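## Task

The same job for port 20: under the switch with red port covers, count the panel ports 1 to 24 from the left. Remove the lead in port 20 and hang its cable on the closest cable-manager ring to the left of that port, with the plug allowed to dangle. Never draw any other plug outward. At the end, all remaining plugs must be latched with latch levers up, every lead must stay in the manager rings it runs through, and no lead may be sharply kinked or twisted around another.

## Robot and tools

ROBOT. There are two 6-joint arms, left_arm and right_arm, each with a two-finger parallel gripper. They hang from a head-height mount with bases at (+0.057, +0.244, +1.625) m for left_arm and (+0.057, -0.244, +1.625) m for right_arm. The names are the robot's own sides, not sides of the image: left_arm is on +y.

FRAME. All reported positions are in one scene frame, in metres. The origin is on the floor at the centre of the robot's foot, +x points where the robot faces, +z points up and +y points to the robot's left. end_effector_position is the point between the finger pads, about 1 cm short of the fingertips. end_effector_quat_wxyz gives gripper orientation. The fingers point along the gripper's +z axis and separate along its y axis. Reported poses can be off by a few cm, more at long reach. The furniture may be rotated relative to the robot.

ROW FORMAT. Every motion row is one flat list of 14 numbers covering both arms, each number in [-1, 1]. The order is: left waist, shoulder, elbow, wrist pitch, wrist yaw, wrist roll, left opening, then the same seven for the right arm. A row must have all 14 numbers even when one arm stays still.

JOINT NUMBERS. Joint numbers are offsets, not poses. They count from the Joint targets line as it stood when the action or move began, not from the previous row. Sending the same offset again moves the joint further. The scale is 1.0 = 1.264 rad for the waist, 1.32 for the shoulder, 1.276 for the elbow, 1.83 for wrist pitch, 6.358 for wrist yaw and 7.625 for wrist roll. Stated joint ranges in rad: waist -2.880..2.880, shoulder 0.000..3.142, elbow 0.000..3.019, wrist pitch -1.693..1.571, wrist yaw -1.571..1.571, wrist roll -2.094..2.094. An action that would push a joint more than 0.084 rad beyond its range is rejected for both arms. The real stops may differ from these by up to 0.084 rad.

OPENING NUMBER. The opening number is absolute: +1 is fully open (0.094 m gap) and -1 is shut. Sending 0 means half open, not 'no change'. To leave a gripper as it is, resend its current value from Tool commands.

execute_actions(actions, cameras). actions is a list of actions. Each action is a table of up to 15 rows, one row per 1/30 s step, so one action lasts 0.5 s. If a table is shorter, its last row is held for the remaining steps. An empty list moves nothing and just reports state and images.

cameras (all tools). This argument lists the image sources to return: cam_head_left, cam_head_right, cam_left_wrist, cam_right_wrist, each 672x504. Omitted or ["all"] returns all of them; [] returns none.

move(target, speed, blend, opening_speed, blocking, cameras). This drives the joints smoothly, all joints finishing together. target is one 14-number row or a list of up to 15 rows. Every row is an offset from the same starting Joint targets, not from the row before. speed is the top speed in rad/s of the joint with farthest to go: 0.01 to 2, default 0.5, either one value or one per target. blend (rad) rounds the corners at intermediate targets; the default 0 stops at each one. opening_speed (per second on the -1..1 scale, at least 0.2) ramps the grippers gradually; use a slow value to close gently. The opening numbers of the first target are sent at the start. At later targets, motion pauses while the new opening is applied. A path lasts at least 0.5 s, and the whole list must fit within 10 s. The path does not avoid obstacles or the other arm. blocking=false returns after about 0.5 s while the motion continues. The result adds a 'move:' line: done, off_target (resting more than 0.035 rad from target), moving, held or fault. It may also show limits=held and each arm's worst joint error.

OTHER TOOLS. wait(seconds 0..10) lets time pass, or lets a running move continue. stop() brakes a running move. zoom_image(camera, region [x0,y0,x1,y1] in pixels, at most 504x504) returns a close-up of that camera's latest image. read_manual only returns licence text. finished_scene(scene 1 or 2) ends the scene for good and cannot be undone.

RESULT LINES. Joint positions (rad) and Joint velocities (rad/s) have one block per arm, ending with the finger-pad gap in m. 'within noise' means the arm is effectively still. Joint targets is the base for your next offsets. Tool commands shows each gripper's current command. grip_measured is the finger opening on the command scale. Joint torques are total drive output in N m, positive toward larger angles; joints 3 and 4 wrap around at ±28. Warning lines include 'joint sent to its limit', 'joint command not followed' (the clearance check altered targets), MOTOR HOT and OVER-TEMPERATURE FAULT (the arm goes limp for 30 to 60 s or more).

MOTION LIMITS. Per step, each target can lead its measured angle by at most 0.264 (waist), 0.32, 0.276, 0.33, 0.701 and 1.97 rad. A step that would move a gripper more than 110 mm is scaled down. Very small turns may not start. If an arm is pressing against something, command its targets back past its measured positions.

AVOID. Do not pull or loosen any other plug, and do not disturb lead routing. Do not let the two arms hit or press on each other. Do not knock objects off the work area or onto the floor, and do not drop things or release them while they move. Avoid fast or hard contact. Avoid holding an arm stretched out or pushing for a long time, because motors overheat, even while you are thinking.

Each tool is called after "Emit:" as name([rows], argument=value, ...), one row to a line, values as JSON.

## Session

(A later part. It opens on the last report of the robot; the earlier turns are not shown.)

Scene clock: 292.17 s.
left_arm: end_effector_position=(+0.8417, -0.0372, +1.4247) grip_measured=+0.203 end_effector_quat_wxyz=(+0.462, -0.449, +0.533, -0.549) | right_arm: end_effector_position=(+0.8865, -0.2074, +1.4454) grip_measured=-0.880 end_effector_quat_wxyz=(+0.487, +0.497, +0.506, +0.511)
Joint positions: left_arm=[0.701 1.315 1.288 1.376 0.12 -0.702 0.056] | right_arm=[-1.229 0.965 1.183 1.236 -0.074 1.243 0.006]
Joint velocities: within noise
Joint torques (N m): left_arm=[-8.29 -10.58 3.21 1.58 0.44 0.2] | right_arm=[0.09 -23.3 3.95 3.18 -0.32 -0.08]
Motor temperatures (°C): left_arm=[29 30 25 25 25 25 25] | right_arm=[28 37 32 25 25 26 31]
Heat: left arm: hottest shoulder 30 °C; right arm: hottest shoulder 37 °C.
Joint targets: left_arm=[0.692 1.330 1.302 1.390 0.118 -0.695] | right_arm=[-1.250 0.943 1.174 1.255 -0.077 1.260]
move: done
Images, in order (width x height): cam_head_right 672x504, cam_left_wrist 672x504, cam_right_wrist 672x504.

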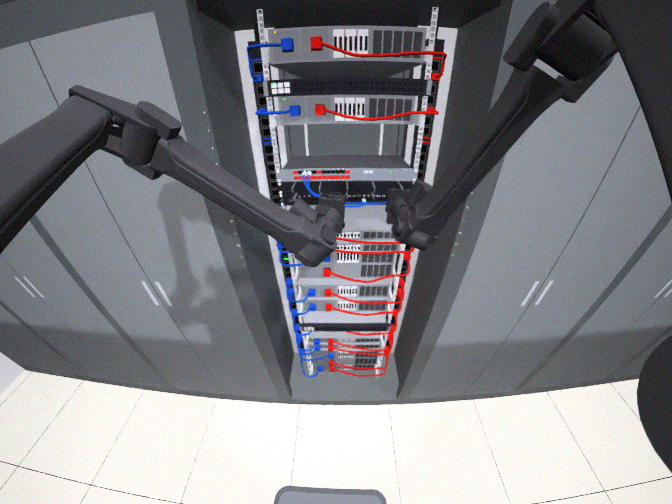

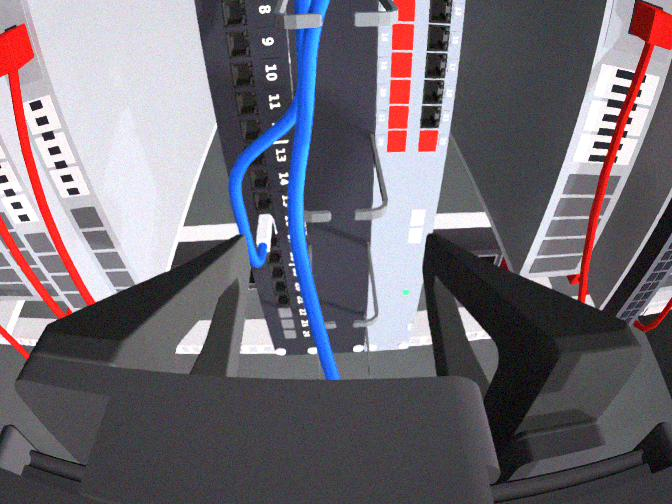

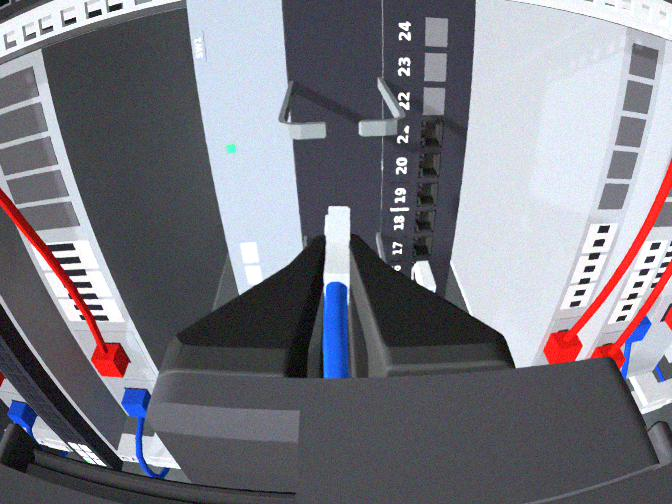

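Emit:
move(target=[0,0,0,0,0,0,0.2, 0.1756,0.0985,0.1317,0.0519,0.0437,-0.0306,-0.92], speed=0.15, cameras=["cam_left_wrist","cam_right_wrist"])

Emit:
zoom_image(camera="cam_left_wrist", region=[260, 220, 420, 380])

Scene clock: 315.80 s.
left_arm: end_effector_position=(+0.8417, -0.0371, +1.4248) grip_measured=+0.203 end_effector_quat_wxyz=(+0.462, -0.449, +0.533, -0.549) | right_arm: end_effector_position=(+0.9118, -0.2106, +1.4521) grip_measured=-0.880 end_effector_quat_wxyz=(+0.559, +0.561, +0.431, +0.432)
Joint positions: left_arm=[0.701 1.315 1.288 1.376 0.12 -0.702 0.056] | right_arm=[-1.048 1.051 1.309 1.333 0.198 1.042 0.006]
Joint velocities: within noise
Joint torques (N m): left_arm=[-8.47 -10.34 3.18 1.73 0.48 0.15] | right_arm=[4.89 -18.61 7.79 2.85 -0.2 -0.38]
Motor temperatures (°C): left_arm=[29 30 25 25 25 25 25] | right_arm=[28 38 31 25 25 26 31]
Heat: left arm: hottest shoulder 30 °C; right arm: hottest shoulder 38 °C.
Joint targets: left_arm=[0.692 1.330 1.302 1.390 0.118 -0.695] | right_arm=[-1.027 1.073 1.342 1.350 0.200 1.027]
move: done
Images, in order (width x height): cam_left_wrist 672x504, cam_right_wrist 672x504.

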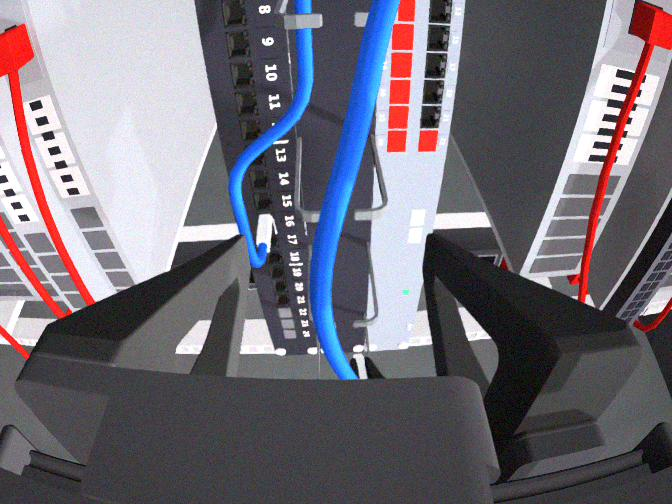

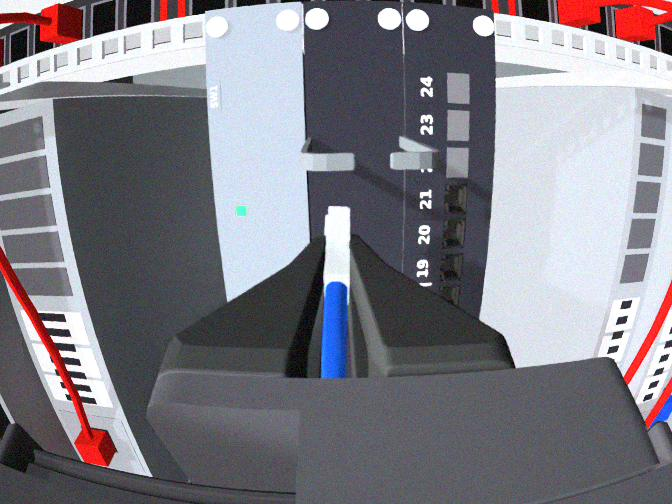

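Scaled by 3.150 from the camera's 672x504 image, which has a finer 960x720 frame.

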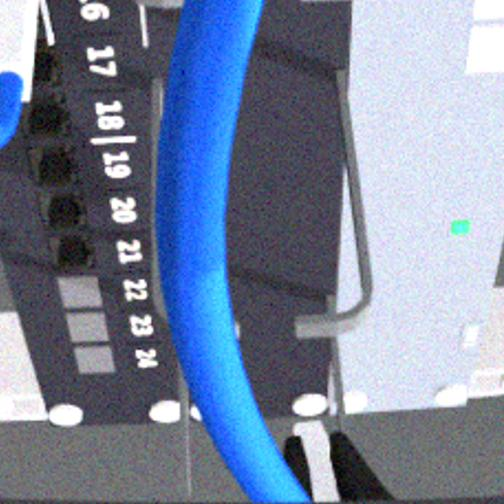

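Emit:
execute_actions(actions=[], cameras=["cam_head_left","cam_head_right"])

Emit:
zoom_image(camera="cam_head_right", region=[270, 150, 430, 270])

Emit:
zoom_image(camera="cam_head_left", region=[290, 150, 450, 270])

Scene clock: 320.50 s.
left_arm: end_effector_position=(+0.8417, -0.0371, +1.4248) grip_measured=+0.203 end_effector_quat_wxyz=(+0.462, -0.449, +0.533, -0.549) | right_arm: end_effector_position=(+0.9122, -0.2110, +1.4526) grip_measured=-0.880 end_effector_quat_wxyz=(+0.560, +0.561, +0.431, +0.432)
Joint positions: left_arm=[0.701 1.315 1.288 1.376 0.12 -0.702 0.056] | right_arm=[-1.048 1.051 1.31 1.334 0.198 1.04 0.006]
Joint velocities: within noise
Joint torques (N m): left_arm=[-8.18 -10.52 3.26 1.52 0.45 0.17] | right_arm=[5.07 -18.61 7.66 2.82 -0.23 -0.37]
Motor temperatures (°C): left_arm=[29 30 25 25 25 25 25] | right_arm=[28 38 31 25 25 26 31]
Heat: left arm: hottest shoulder 30 °C; right arm: hottest shoulder 38 °C.
Joint targets: left_arm=[0.692 1.330 1.302 1.390 0.118 -0.695] | right_arm=[-1.027 1.073 1.342 1.351 0.201 1.027]
Tool commands: left_gripper/opening=+0.2 right_gripper/opening=-0.92
Images, in order (width x height): cam_head_left 672x504, cam_head_right 672x504.

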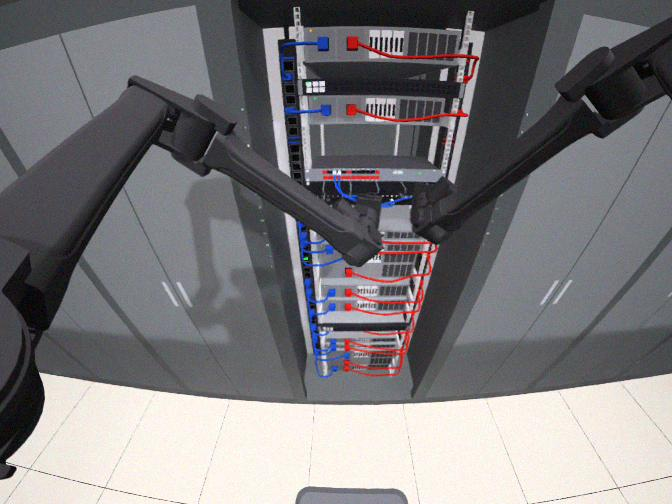

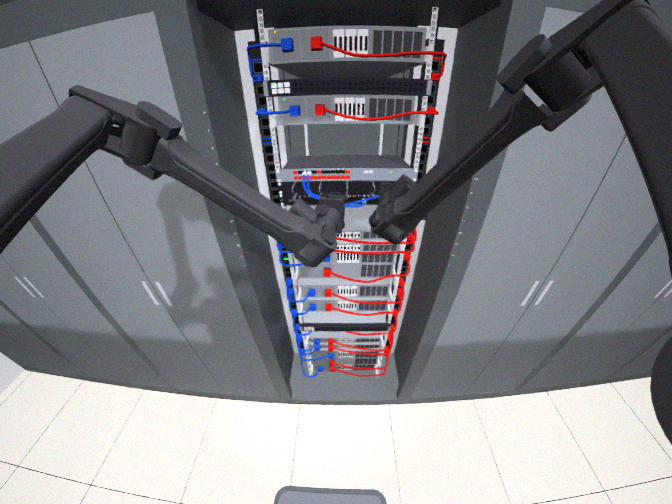

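Scaled by 3.150 from the camera's 672x504 image, which has a finer 960x720 frame.

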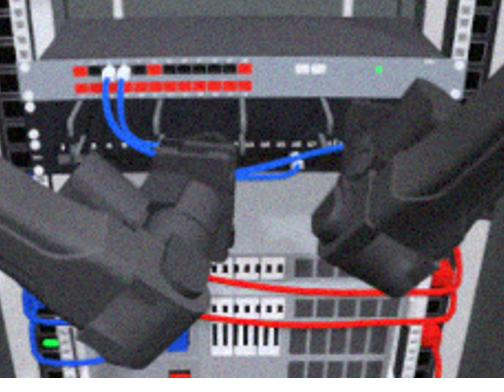

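Scaled by 3.150 from the camera's 672x504 image, which has a finer 960x720 frame.

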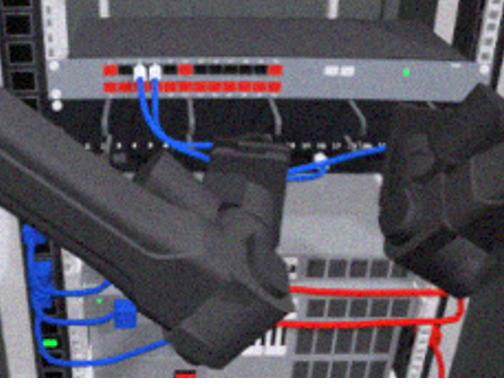

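Emit:
move(target=[0.1,0,-0.16,0,0,0,0.2, 0,0,0,0,0,0,-0.92], speed=0.2, cameras=["cam_left_wrist","cam_head_left"])

Emit:
zoom_image(camera="cam_left_wrist", region=[200, 0, 500, 300])

Scene clock: 325.63 s.
left_arm: end_effector_position=(+0.7609, -0.0404, +1.3588) grip_measured=+0.203 end_effector_quat_wxyz=(+0.410, -0.426, +0.618, -0.517) | right_arm: end_effector_position=(+0.9123, -0.2111, +1.4528) grip_measured=-0.880 end_effector_quat_wxyz=(+0.560, +0.561, +0.431, +0.432)
Joint positions: left_arm=[0.803 1.319 1.102 1.377 0.12 -0.702 0.056] | right_arm=[-1.048 1.051 1.31 1.334 0.198 1.04 0.006]
Joint velocities: within noise
Joint torques (N m): left_arm=[-5.89 -10.87 0.61 1.68 0.44 0.16] | right_arm=[4.95 -18.61 7.65 2.85 -0.23 -0.37]
Motor temperatures (°C): left_arm=[29 30 25 25 25 25 25] | right_arm=[28 37 31 25 25 26 31]
Heat: left arm: hottest shoulder 30 °C; right arm: hottest shoulder 37 °C.
Joint targets: left_arm=[0.818 1.330 1.098 1.390 0.118 -0.695] | right_arm=[-1.028 1.073 1.342 1.351 0.200 1.027]
move: done
Images, in order (width x height): cam_head_left 672x504, cam_left_wrist 672x504.

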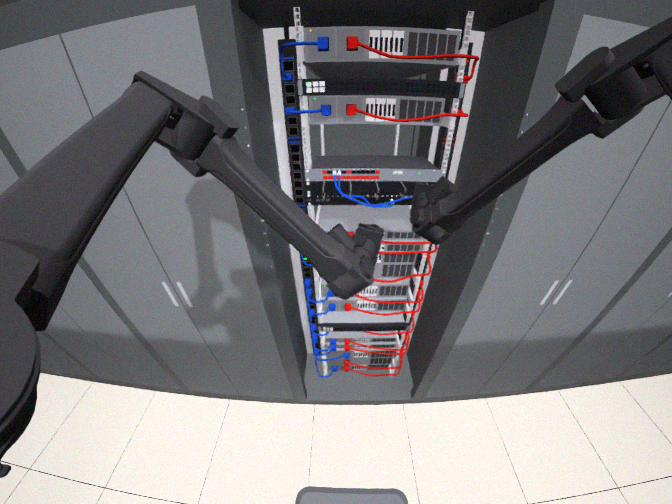

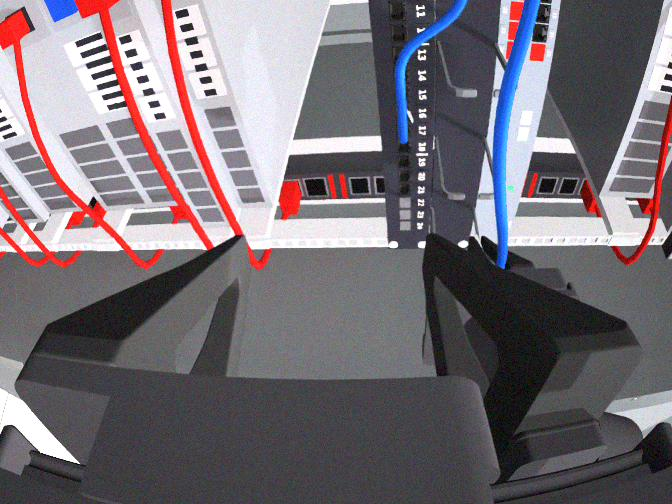

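Scaled by 1.680 from the camera's 672x504 image, which has a finer 960x720 frame.

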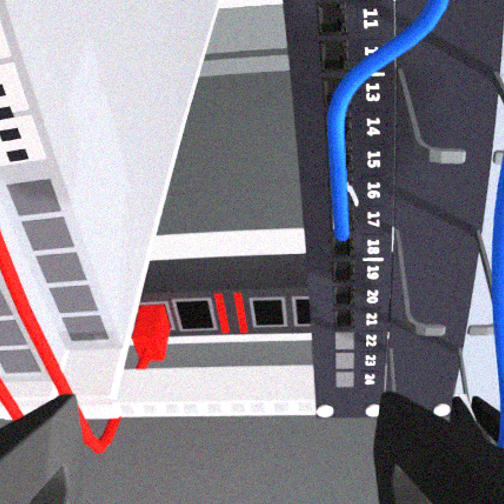

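Emit:
zoom_image(camera="cam_head_left", region=[300, 160, 430, 230])

Emit:
execute_actions(actions=[], cameras=["cam_head_right"])

Emit:
zoom_image(camera="cam_head_right", region=[270, 160, 400, 230])

Scaled by 3.877 from the camera's 672x504 image, which has a finer 960x720 frame.

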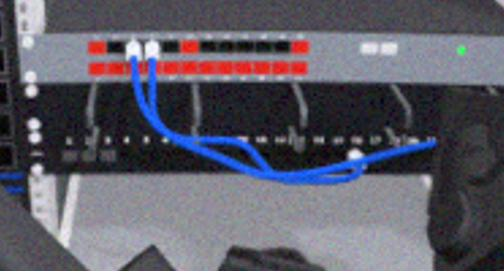

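Scene clock: 328.67 s.
left_arm: end_effector_position=(+0.7609, -0.0404, +1.3588) grip_measured=+0.203 end_effector_quat_wxyz=(+0.410, -0.426, +0.618, -0.517) | right_arm: end_effector_position=(+0.9123, -0.2111, +1.4528) grip_measured=-0.880 end_effector_quat_wxyz=(+0.560, +0.561, +0.431, +0.432)
Joint positions: left_arm=[0.803 1.319 1.102 1.377 0.12 -0.702 0.056] | right_arm=[-1.048 1.051 1.31 1.334 0.198 1.04 0.006]
Joint velocities: within noise
Joint torques (N m): left_arm=[-5.71 -10.4 0.69 1.73 0.41 0.16] | right_arm=[5.01 -18.61 7.66 2.85 -0.23 -0.37]
Motor temperatures (°C): left_arm=[29 30 25 25 25 25 25] | right_arm=[28 37 31 25 25 26 31]
Heat: left arm: hottest shoulder 30 °C; right arm: hottest shoulder 37 °C.
Joint targets: left_arm=[0.818 1.330 1.098 1.390 0.118 -0.695] | right_arm=[-1.028 1.073 1.342 1.351 0.200 1.027]
Tool commands: left_gripper/opening=+0.2 right_gripper/opening=-0.92
Images, in order (width x height): cam_head_right 672x504.

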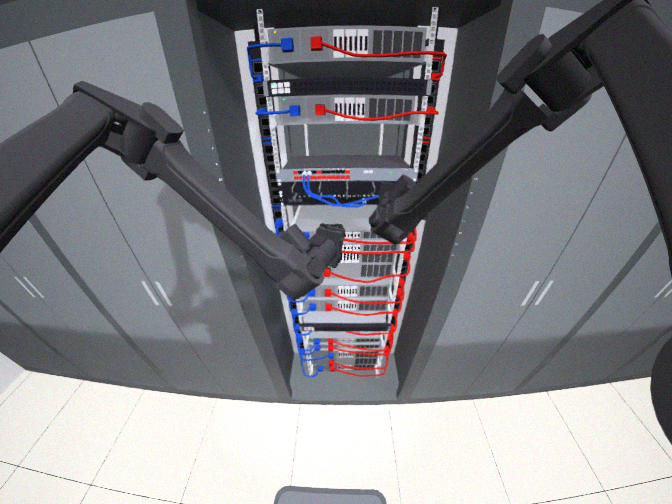

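Scaled by 3.877 from the camera's 672x504 image, which has a finer 960x720 frame.

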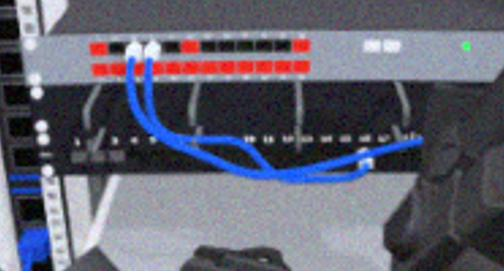

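Emit:
move(target=[0.0965,-0.1606,-0.0533,0.0328,0.0079,-0.0295,0.6, 0,0,0,0,0,0,-0.92], speed=0.4, cameras=["cam_left_wrist"])

Emit:
zoom_image(camera="cam_left_wrist", region=[220, 30, 480, 290])

Scene clock: 339.20 s.
left_arm: end_effector_position=(+0.7993, +0.0680, +1.4209) grip_measured=+0.597 end_effector_quat_wxyz=(+0.457, -0.447, +0.543, -0.545) | right_arm: end_effector_position=(+0.9123, -0.2111, +1.4528) grip_measured=-0.880 end_effector_quat_wxyz=(+0.560, +0.561, +0.431, +0.432)
Joint positions: left_arm=[0.926 1.114 1.034 1.438 0.167 -0.911 0.075] | right_arm=[-1.048 1.051 1.31 1.334 0.198 1.04 0.006]
Joint velocities: within noise
Joint torques (N m): left_arm=[-2.43 -12.16 1.65 1.85 0.48 -0.02] | right_arm=[5.07 -18.73 7.65 2.85 -0.22 -0.38]
Motor temperatures (°C): left_arm=[29 30 25 25 25 25 25] | right_arm=[28 37 31 25 25 26 31]
Heat: left arm: hottest shoulder 30 °C; right arm: hottest shoulder 37 °C.
Joint targets: left_arm=[0.940 1.118 1.030 1.450 0.169 -0.920] | right_arm=[-1.028 1.073 1.342 1.351 0.200 1.027]
move: done
Images, in order (width x height): cam_left_wrist 672x504.

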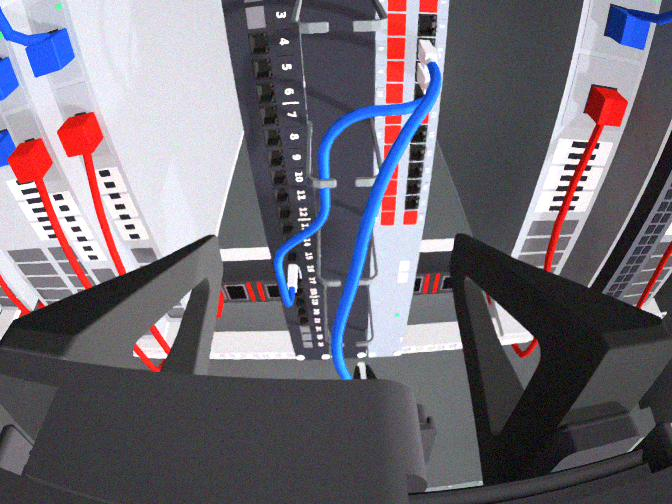

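Scaled by 1.938 from the camera's 672x504 image, which has a finer 960x720 frame.

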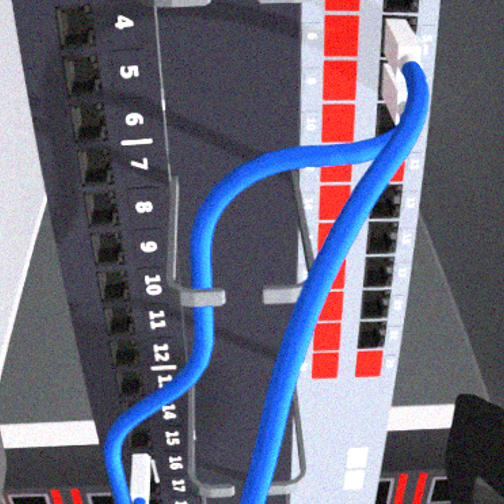

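Emit:
move(target=[-0.2104,0.1689,0.2382,0.0175,-0.0291,0.0312,0.5, 0,0,0,0,0,0,-0.92], speed=0.15, cameras=["cam_left_wrist"])

Emit:
zoom_image(camera="cam_left_wrist", region=[180, 60, 500, 380])

Scene clock: 388.30 s.
left_arm: end_effector_position=(+0.8518, -0.0087, +1.4260) grip_measured=+0.503 end_effector_quat_wxyz=(+0.499, -0.500, +0.502, -0.500) | right_arm: end_effector_position=(+0.9123, -0.2112, +1.4528) grip_measured=-0.880 end_effector_quat_wxyz=(+0.560, +0.561, +0.431, +0.432)
Joint positions: left_arm=[0.688 1.328 1.317 1.468 -0.014 -0.691 0.071] | right_arm=[-1.048 1.051 1.31 1.334 0.198 1.04 0.006]
Joint velocities: within noise
Joint torques (N m): left_arm=[-8.47 -10.58 3.54 1.61 0.44 0.19] | right_arm=[4.89 -18.78 7.68 2.84 -0.23 -0.36]
Motor temperatures (°C): left_arm=[28 30 25 25 25 25 25] | right_arm=[28 36 31 25 25 26 32]
Heat: left arm: hottest shoulder 30 °C; right arm: hottest shoulder 36 °C.
Joint targets: left_arm=[0.674 1.341 1.334 1.482 -0.016 -0.682] | right_arm=[-1.028 1.073 1.342 1.351 0.201 1.027]
move: done
Images, in order (width x height): cam_left_wrist 672x504.

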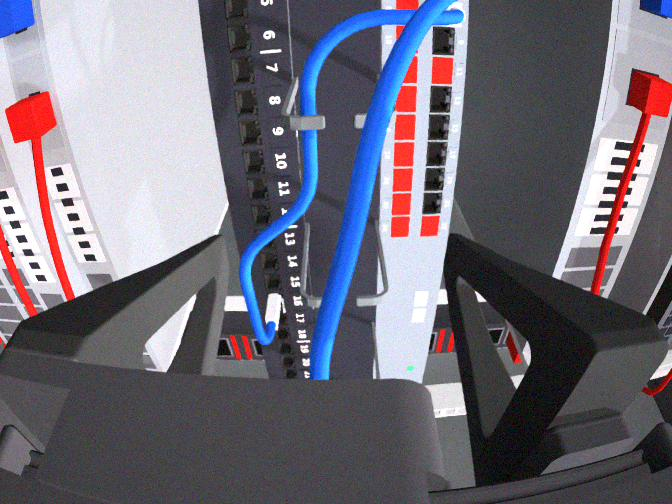

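Scaled by 1.575 from the camera's 672x504 image, which has a finer 960x720 frame.

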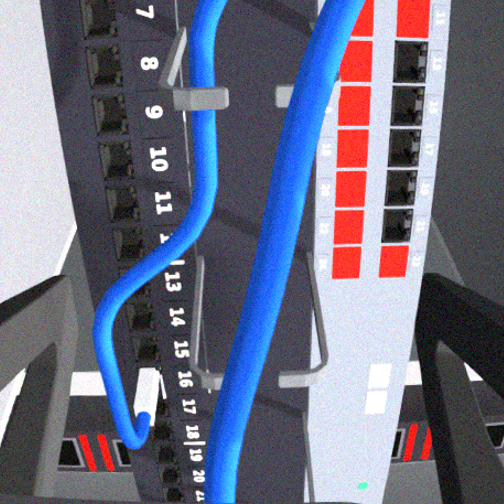

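Emit:
move(target=[0,-0.0284,-0.043,0.0098,0,0,0.2, 0,0,0,0,0,0,-0.92], speed=0.08, opening_speed=0.4, cameras=["cam_left_wrist"])

Emit:
zoom_image(camera="cam_left_wrist", region=[220, 160, 460, 400])

Scene clock: 402.17 s.
left_arm: end_effector_position=(+0.8439, -0.0050, +1.4289) grip_measured=+0.203 end_effector_quat_wxyz=(+0.499, -0.500, +0.502, -0.499) | right_arm: end_effector_position=(+0.9123, -0.2112, +1.4528) grip_measured=-0.880 end_effector_quat_wxyz=(+0.560, +0.561, +0.431, +0.432)
Joint positions: left_arm=[0.688 1.314 1.284 1.486 -0.015 -0.69 0.057] | right_arm=[-1.048 1.051 1.31 1.334 0.198 1.04 0.006]
Joint velocities: within noise
Joint torques (N m): left_arm=[-8.7 -11.87 1.52 1.66 0.46 0.2] | right_arm=[4.95 -18.67 7.66 2.81 -0.23 -0.37]
Motor temperatures (°C): left_arm=[29 30 25 25 25 25 25] | right_arm=[28 36 31 25 25 26 32]
Heat: left arm: hottest shoulder 30 °C; right arm: hottest shoulder 36 °C.
Joint targets: left_arm=[0.674 1.303 1.279 1.500 -0.016 -0.682] | right_arm=[-1.028 1.073 1.342 1.351 0.201 1.027]
move: done
Images, in order (width x height): cam_left_wrist 672x504.

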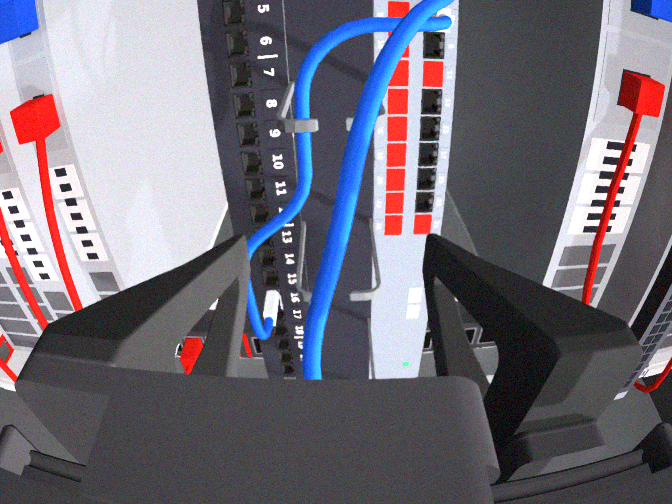

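Scaled by 2.100 from the camera's 672x504 image, which has a finer 960x720 frame.

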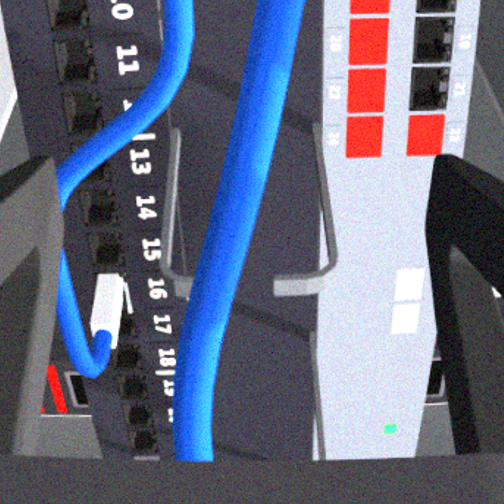

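Emit:
move(target=[0,0,0,0,0,0,-0.91, 0,0,0,0,0,0,-0.92], opening_speed=0.5, cameras=["cam_left_wrist"])

Emit:
zoom_image(camera="cam_left_wrist", region=[220, 100, 460, 340])

Scene clock: 414.43 s.
left_arm: end_effector_position=(+0.8436, -0.0049, +1.4289) grip_measured=-0.899 end_effector_quat_wxyz=(+0.500, -0.499, +0.502, -0.498) | right_arm: end_effector_position=(+0.9123, -0.2112, +1.4528) grip_measured=-0.880 end_effector_quat_wxyz=(+0.560, +0.561, +0.431, +0.432)
Joint positions: left_arm=[0.688 1.314 1.284 1.488 -0.015 -0.688 0.005] | right_arm=[-1.048 1.051 1.31 1.334 0.198 1.04 0.006]
Joint velocities: within noise
Joint torques (N m): left_arm=[-8.88 -11.99 1.73 1.62 0.49 0.18] | right_arm=[5.07 -18.78 7.62 2.85 -0.25 -0.36]
Motor temperatures (°C): left_arm=[29 31 25 25 25 25 25] | right_arm=[28 36 31 25 25 26 32]
Heat: left arm: hottest shoulder 31 °C; right arm: hottest shoulder 36 °C.
Joint targets: left_arm=[0.674 1.303 1.279 1.500 -0.016 -0.682] | right_arm=[-1.028 1.073 1.342 1.351 0.200 1.027]
move: done
Images, in order (width x height): cam_left_wrist 672x504.

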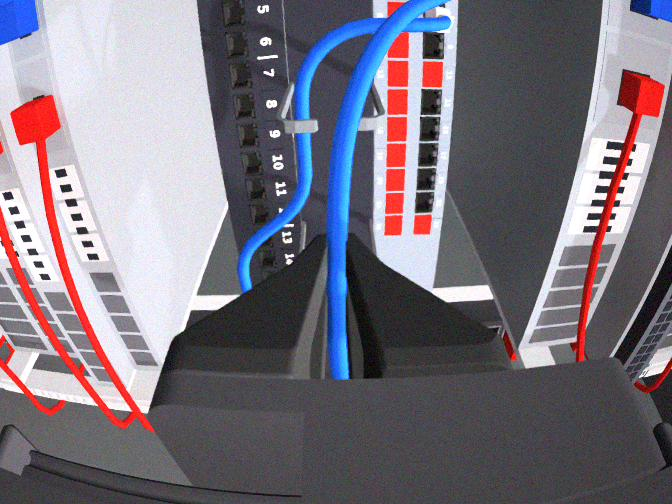

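Scaled by 2.100 from the camera's 672x504 image, which has a finer 960x720 frame.

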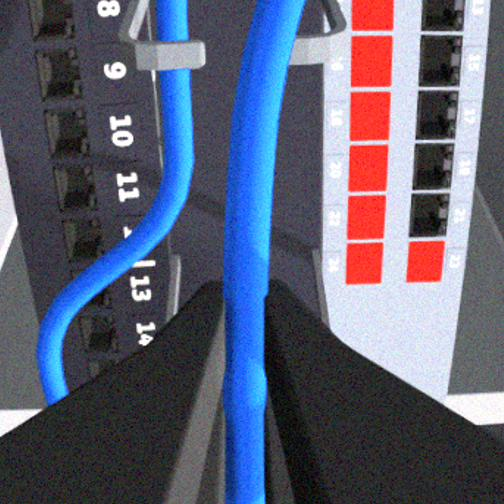

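Emit:
move(target=[0.0245,0.0383,0.1086,-0.059,0.0005,-0.0037,-0.91, 0,0,0,0,0,0,-0.92], speed=0.08, cameras=["cam_left_wrist"])

Emit:
zoom_image(camera="cam_left_wrist", region=[240, 60, 440, 260])

Scene clock: 426.83 s.
left_arm: end_effector_position=(+0.8775, -0.0091, +1.4234) grip_measured=-0.901 end_effector_quat_wxyz=(+0.497, -0.502, +0.501, -0.500) | right_arm: end_effector_position=(+0.9130, -0.2125, +1.4544) grip_measured=-0.880 end_effector_quat_wxyz=(+0.562, +0.561, +0.428, +0.431)
Joint positions: left_arm=[0.693 1.34 1.395 1.401 -0.015 -0.701 0.005] | right_arm=[-1.047 1.051 1.313 1.338 0.201 1.04 0.006]
Joint velocities: within noise
Joint torques (N m): left_arm=[-6.59 -10.99 4.26 0.69 0.59 0.01] | right_arm=[5.13 -18.67 7.39 2.73 -0.35 -0.37]
Motor temperatures (°C): left_arm=[29 31 25 25 25 25 26] | right_arm=[28 36 31 25 25 26 32]
Heat: left arm: hottest shoulder 31 °C; right arm: hottest shoulder 36 °C.
Joint targets: left_arm=[0.705 1.354 1.417 1.392 -0.013 -0.710] | right_arm=[-1.027 1.073 1.342 1.351 0.201 1.027]
move: done
Images, in order (width x height): cam_left_wrist 672x504.

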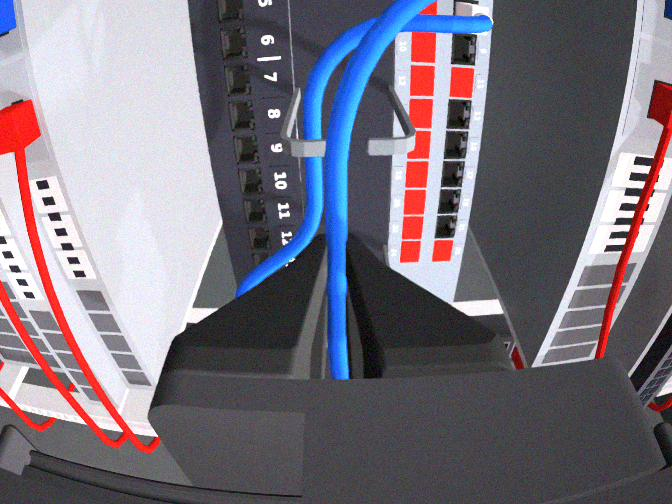

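Scaled by 2.520 from the camera's 672x504 image, which has a finer 960x720 frame.

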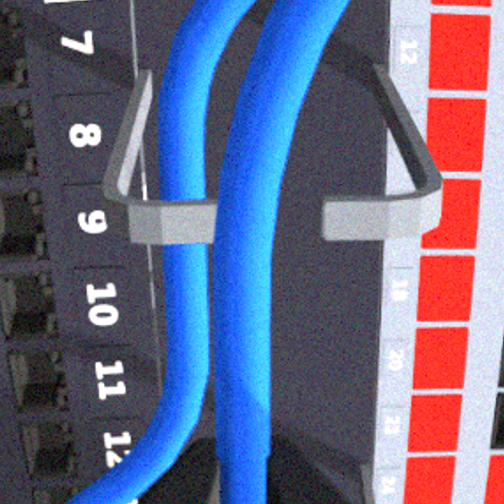

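Emit:
move(target=[-0.003,0,0.0215,0,0,0,-0.91, 0,0,0,0,0,0,-0.92], speed=0.08, cameras=["cam_left_wrist"])

Emit:
zoom_image(camera="cam_left_wrist", region=[240, 60, 440, 260])

Scene clock: 437.00 s.
left_arm: end_effector_position=(+0.8835, -0.0085, +1.4241) grip_measured=-0.901 end_effector_quat_wxyz=(+0.500, -0.502, +0.497, -0.500) | right_arm: end_effector_position=(+0.9133, -0.2127, +1.4547) grip_measured=-0.880 end_effector_quat_wxyz=(+0.563, +0.561, +0.427, +0.432)
Joint positions: left_arm=[0.693 1.347 1.417 1.396 -0.015 -0.702 0.005] | right_arm=[-1.047 1.051 1.314 1.339 0.201 1.04 0.006]
Joint velocities: within noise
Joint torques (N m): left_arm=[-6.59 -11.58 4.88 0.85 0.6 0.04] | right_arm=[4.95 -18.73 7.31 2.74 -0.33 -0.38]
Motor temperatures (°C): left_arm=[29 31 25 25 25 25 26] | right_arm=[28 36 31 25 25 26 32]
Heat: left arm: hottest shoulder 31 °C; right arm: hottest shoulder 36 °C.
Joint targets: left_arm=[0.701 1.354 1.445 1.392 -0.013 -0.710] | right_arm=[-1.027 1.073 1.342 1.351 0.201 1.027]
move: done
Images, in order (width x height): cam_left_wrist 672x504.

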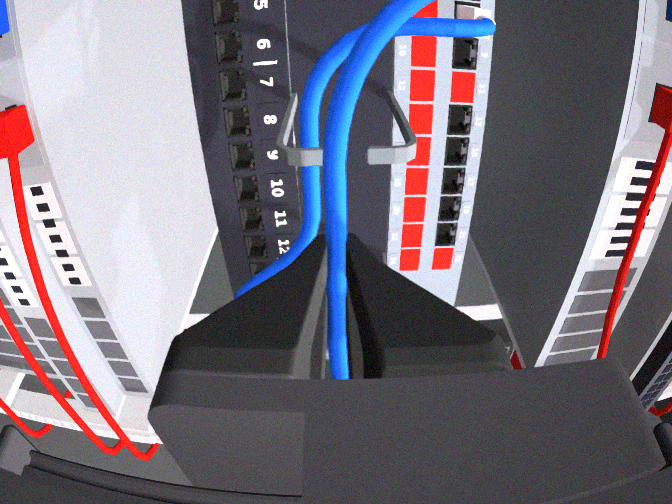

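Scaled by 2.520 from the camera's 672x504 image, which has a finer 960x720 frame.

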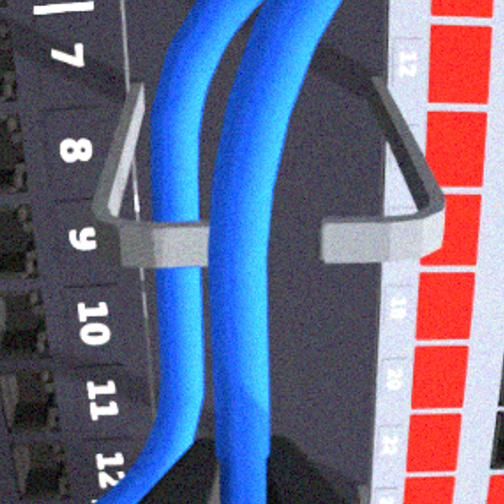

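Emit:
move(target=[-0.0261,-0.0189,0,0,0,0,-0.91, 0,0,0,0,0,0,-0.92], speed=0.08, cameras=["cam_left_wrist"])

Emit:
zoom_image(camera="cam_left_wrist", region=[240, 60, 440, 260])

Scene clock: 444.67 s.
left_arm: end_effector_position=(+0.8839, -0.0094, +1.4258) grip_measured=-0.901 end_effector_quat_wxyz=(+0.499, -0.504, +0.495, -0.502) | right_arm: end_effector_position=(+0.9133, -0.2127, +1.4547) grip_measured=-0.880 end_effector_quat_wxyz=(+0.563, +0.561, +0.427, +0.432)
Joint positions: left_arm=[0.688 1.347 1.417 1.396 -0.015 -0.702 0.005] | right_arm=[-1.047 1.051 1.314 1.339 0.201 1.04 0.006]
Joint velocities: within noise
Joint torques (N m): left_arm=[-9.17 -13.04 4.74 0.94 0.62 -0.02] | right_arm=[5.19 -18.73 7.34 2.65 -0.33 -0.37]
Motor temperatures (°C): left_arm=[29 31 25 25 25 25 26] | right_arm=[28 36 32 25 25 26 32]
Heat: left arm: hottest shoulder 31 °C; right arm: hottest shoulder 36 °C.
Joint targets: left_arm=[0.668 1.329 1.445 1.392 -0.013 -0.710] | right_arm=[-1.027 1.073 1.342 1.351 0.201 1.027]
move: done
Images, in order (width x height): cam_left_wrist 672x504.

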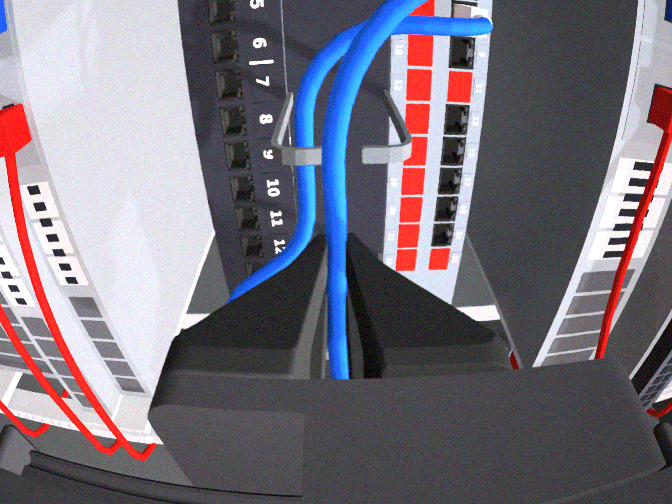

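Scaled by 2.520 from the camera's 672x504 image, which has a finer 960x720 frame.

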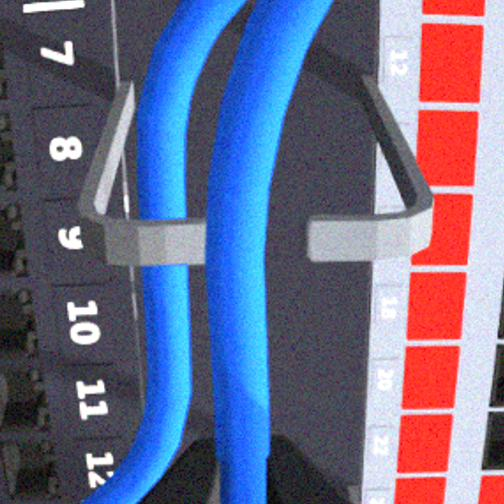

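Emit:
move(target=[-0.004,-0.0152,0,0,0,0,-0.91, 0,0,0,0,0,0,-0.92], speed=0.08, cameras=["cam_left_wrist"])

Emit:
zoom_image(camera="cam_left_wrist", region=[240, 60, 440, 260])

Scene clock: 448.57 s.
left_arm: end_effector_position=(+0.8869, -0.0075, +1.4332) grip_measured=-0.901 end_effector_quat_wxyz=(+0.499, -0.506, +0.490, -0.505) | right_arm: end_effector_position=(+0.9133, -0.2126, +1.4547) grip_measured=-0.880 end_effector_quat_wxyz=(+0.562, +0.561, +0.427, +0.432)
Joint positions: left_arm=[0.677 1.337 1.417 1.393 -0.015 -0.702 0.005] | right_arm=[-1.047 1.051 1.314 1.339 0.201 1.04 0.006]
Joint velocities: within noise
Joint torques (N m): left_arm=[-8.88 -13.68 4.93 1.11 0.6 0.02] | right_arm=[4.95 -18.73 7.36 2.67 -0.33 -0.37]
Motor temperatures (°C): left_arm=[29 31 25 25 25 25 26] | right_arm=[28 36 32 25 25 26 32]
Heat: left arm: hottest shoulder 31 °C; right arm: hottest shoulder 36 °C.
Joint targets: left_arm=[0.663 1.309 1.445 1.392 -0.013 -0.710] | right_arm=[-1.027 1.073 1.342 1.351 0.201 1.027]
move: done
Images, in order (width x height): cam_left_wrist 672x504.

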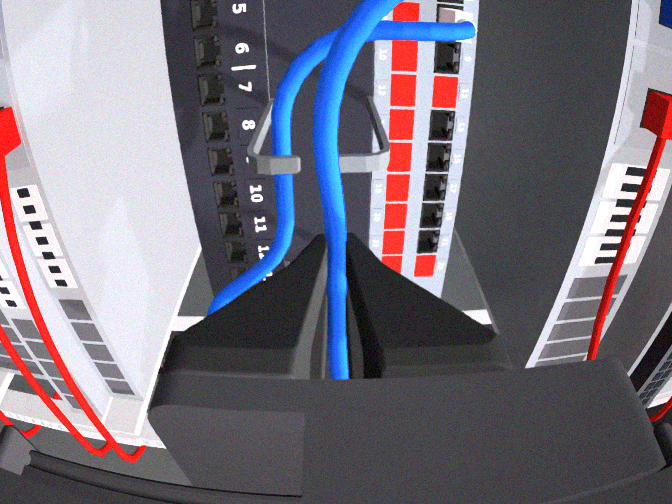

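Scaled by 2.520 from the camera's 672x504 image, which has a finer 960x720 frame.

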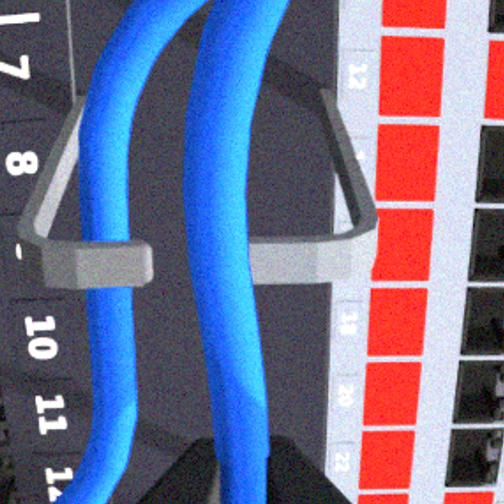

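Emit:
move(target=[0,0.0372,0,0,0,0,-0.91, 0,0,0,0,0,0,-0.92], speed=0.08, cameras=["cam_left_wrist"])

Emit:
zoom_image(camera="cam_left_wrist", region=[240, 60, 440, 260])

Scene clock: 457.37 s.
left_arm: end_effector_position=(+0.8860, -0.0108, +1.4303) grip_measured=-0.901 end_effector_quat_wxyz=(+0.497, -0.506, +0.492, -0.505) | right_arm: end_effector_position=(+0.9133, -0.2127, +1.4547) grip_measured=-0.880 end_effector_quat_wxyz=(+0.563, +0.561, +0.427, +0.432)
Joint positions: left_arm=[0.677 1.345 1.422 1.393 -0.015 -0.703 0.005] | right_arm=[-1.047 1.051 1.314 1.339 0.201 1.04 0.006]
Joint velocities: within noise
Joint torques (N m): left_arm=[-9 -10.81 4.45 0.99 0.62 0.01] | right_arm=[4.72 -18.61 7.32 2.63 -0.35 -0.36]
Motor temperatures (°C): left_arm=[29 31 25 25 26 25 26] | right_arm=[28 36 32 25 25 26 32]
Heat: left arm: hottest shoulder 31 °C; right arm: hottest shoulder 36 °C.
Joint targets: left_arm=[0.663 1.358 1.445 1.392 -0.013 -0.710] | right_arm=[-1.028 1.073 1.342 1.351 0.201 1.027]
move: done
Images, in order (width x height): cam_left_wrist 672x504.

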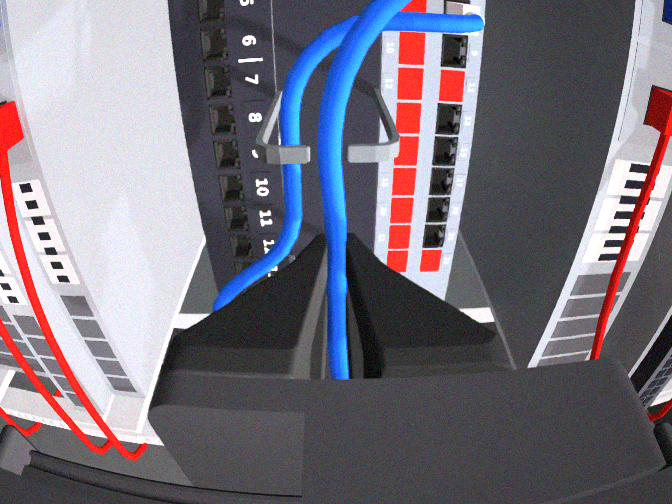

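Scaled by 2.520 from the camera's 672x504 image, which has a finer 960x720 frame.

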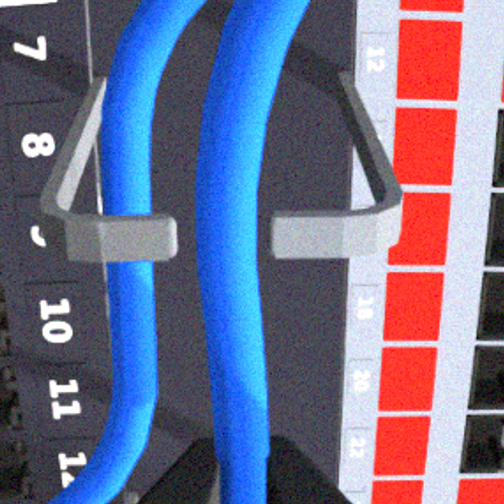

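Emit:
move(target=[0,0,0.0517,-0.0385,0,0,-0.91, 0,0,0,0,0,0,-0.92], speed=0.08, cameras=["cam_left_wrist"])

Emit:
zoom_image(camera="cam_left_wrist", region=[240, 60, 440, 260])

Scene clock: 461.57 s.
left_arm: end_effector_position=(+0.9046, -0.0142, +1.4278) grip_measured=-0.901 end_effector_quat_wxyz=(+0.490, -0.505, +0.499, -0.506) | right_arm: end_effector_position=(+0.9133, -0.2127, +1.4547) grip_measured=-0.880 end_effector_quat_wxyz=(+0.563, +0.561, +0.427, +0.432)
Joint positions: left_arm=[0.677 1.354 1.479 1.324 -0.015 -0.703 0.005] | right_arm=[-1.047 1.051 1.314 1.339 0.201 1.04 0.006]
Joint velocities: within noise
Joint torques (N m): left_arm=[-9 -11.63 5.41 1.05 0.61 0.01] | right_arm=[4.84 -18.73 7.34 2.71 -0.36 -0.37]
Motor temperatures (°C): left_arm=[29 31 25 25 26 25 27] | right_arm=[28 36 32 25 25 26 32]
Heat: left arm: hottest shoulder 31 °C; right arm: hottest shoulder 36 °C.
Joint targets: left_arm=[0.663 1.358 1.511 1.321 -0.013 -0.710] | right_arm=[-1.028 1.073 1.342 1.351 0.201 1.027]
move: done
Images, in order (width x height): cam_left_wrist 672x504.

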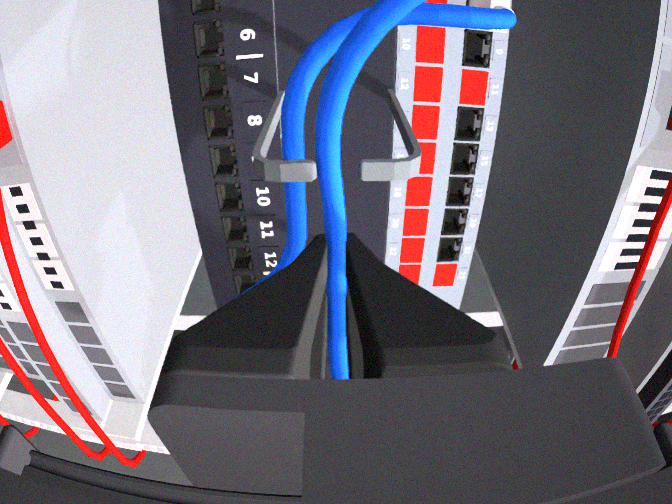

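Scaled by 2.520 from the camera's 672x504 image, which has a finer 960x720 frame.

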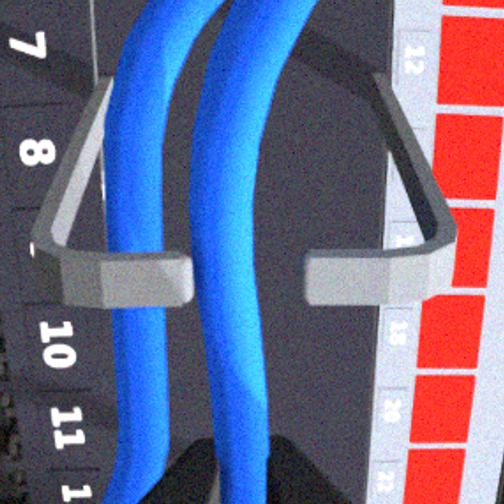

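Emit:
move(target=[0,0,0.0375,-0.022,0,0,-0.91, 0,0,0,0,0,0,-0.92], speed=0.08, cameras=["cam_left_wrist"])

Emit:
zoom_image(camera="cam_left_wrist", region=[230, 60, 430, 260])

Scene clock: 467.70 s.
left_arm: end_effector_position=(+0.9195, -0.0133, +1.4294) grip_measured=-0.901 end_effector_quat_wxyz=(+0.489, -0.505, +0.499, -0.506) | right_arm: end_effector_position=(+0.9133, -0.2125, +1.4548) grip_measured=-0.880 end_effector_quat_wxyz=(+0.562, +0.561, +0.427, +0.432)
Joint positions: left_arm=[0.677 1.357 1.522 1.282 -0.014 -0.703 0.005] | right_arm=[-1.046 1.051 1.314 1.339 0.201 1.04 0.006]
Joint velocities: within noise
Joint torques (N m): left_arm=[-9.23 -11.93 6.11 1.09 0.56 0.03] | right_arm=[5.01 -18.49 7.35 2.73 -0.36 -0.36]
Motor temperatures (°C): left_arm=[29 31 25 25 26 25 27] | right_arm=[28 36 32 25 25 26 32]
Heat: left arm: hottest shoulder 31 °C; right arm: hottest shoulder 36 °C.
Joint targets: left_arm=[0.663 1.358 1.558 1.281 -0.013 -0.710] | right_arm=[-1.027 1.073 1.342 1.351 0.201 1.027]
move: off_target (left_arm); left_arm: the elbow is farthest, 0.036 rad from its target
Images, in order (width x height): cam_left_wrist 672x504.

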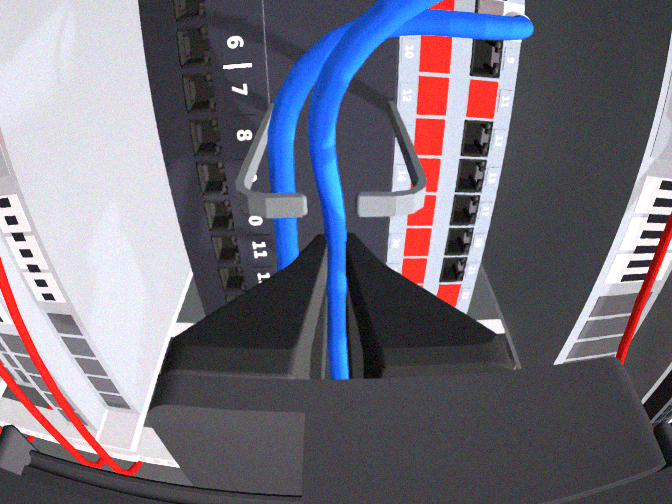

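Scaled by 2.520 from the camera's 672x504 image, which has a finer 960x720 frame.

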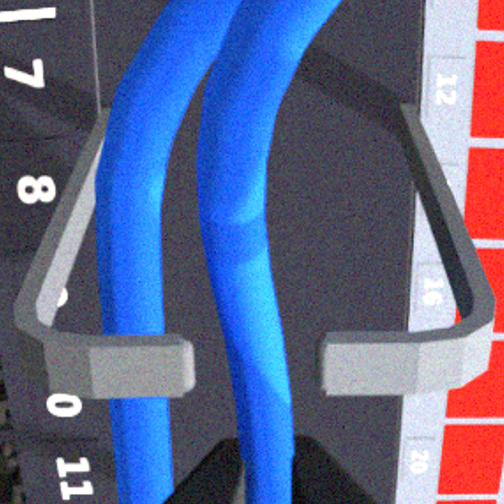

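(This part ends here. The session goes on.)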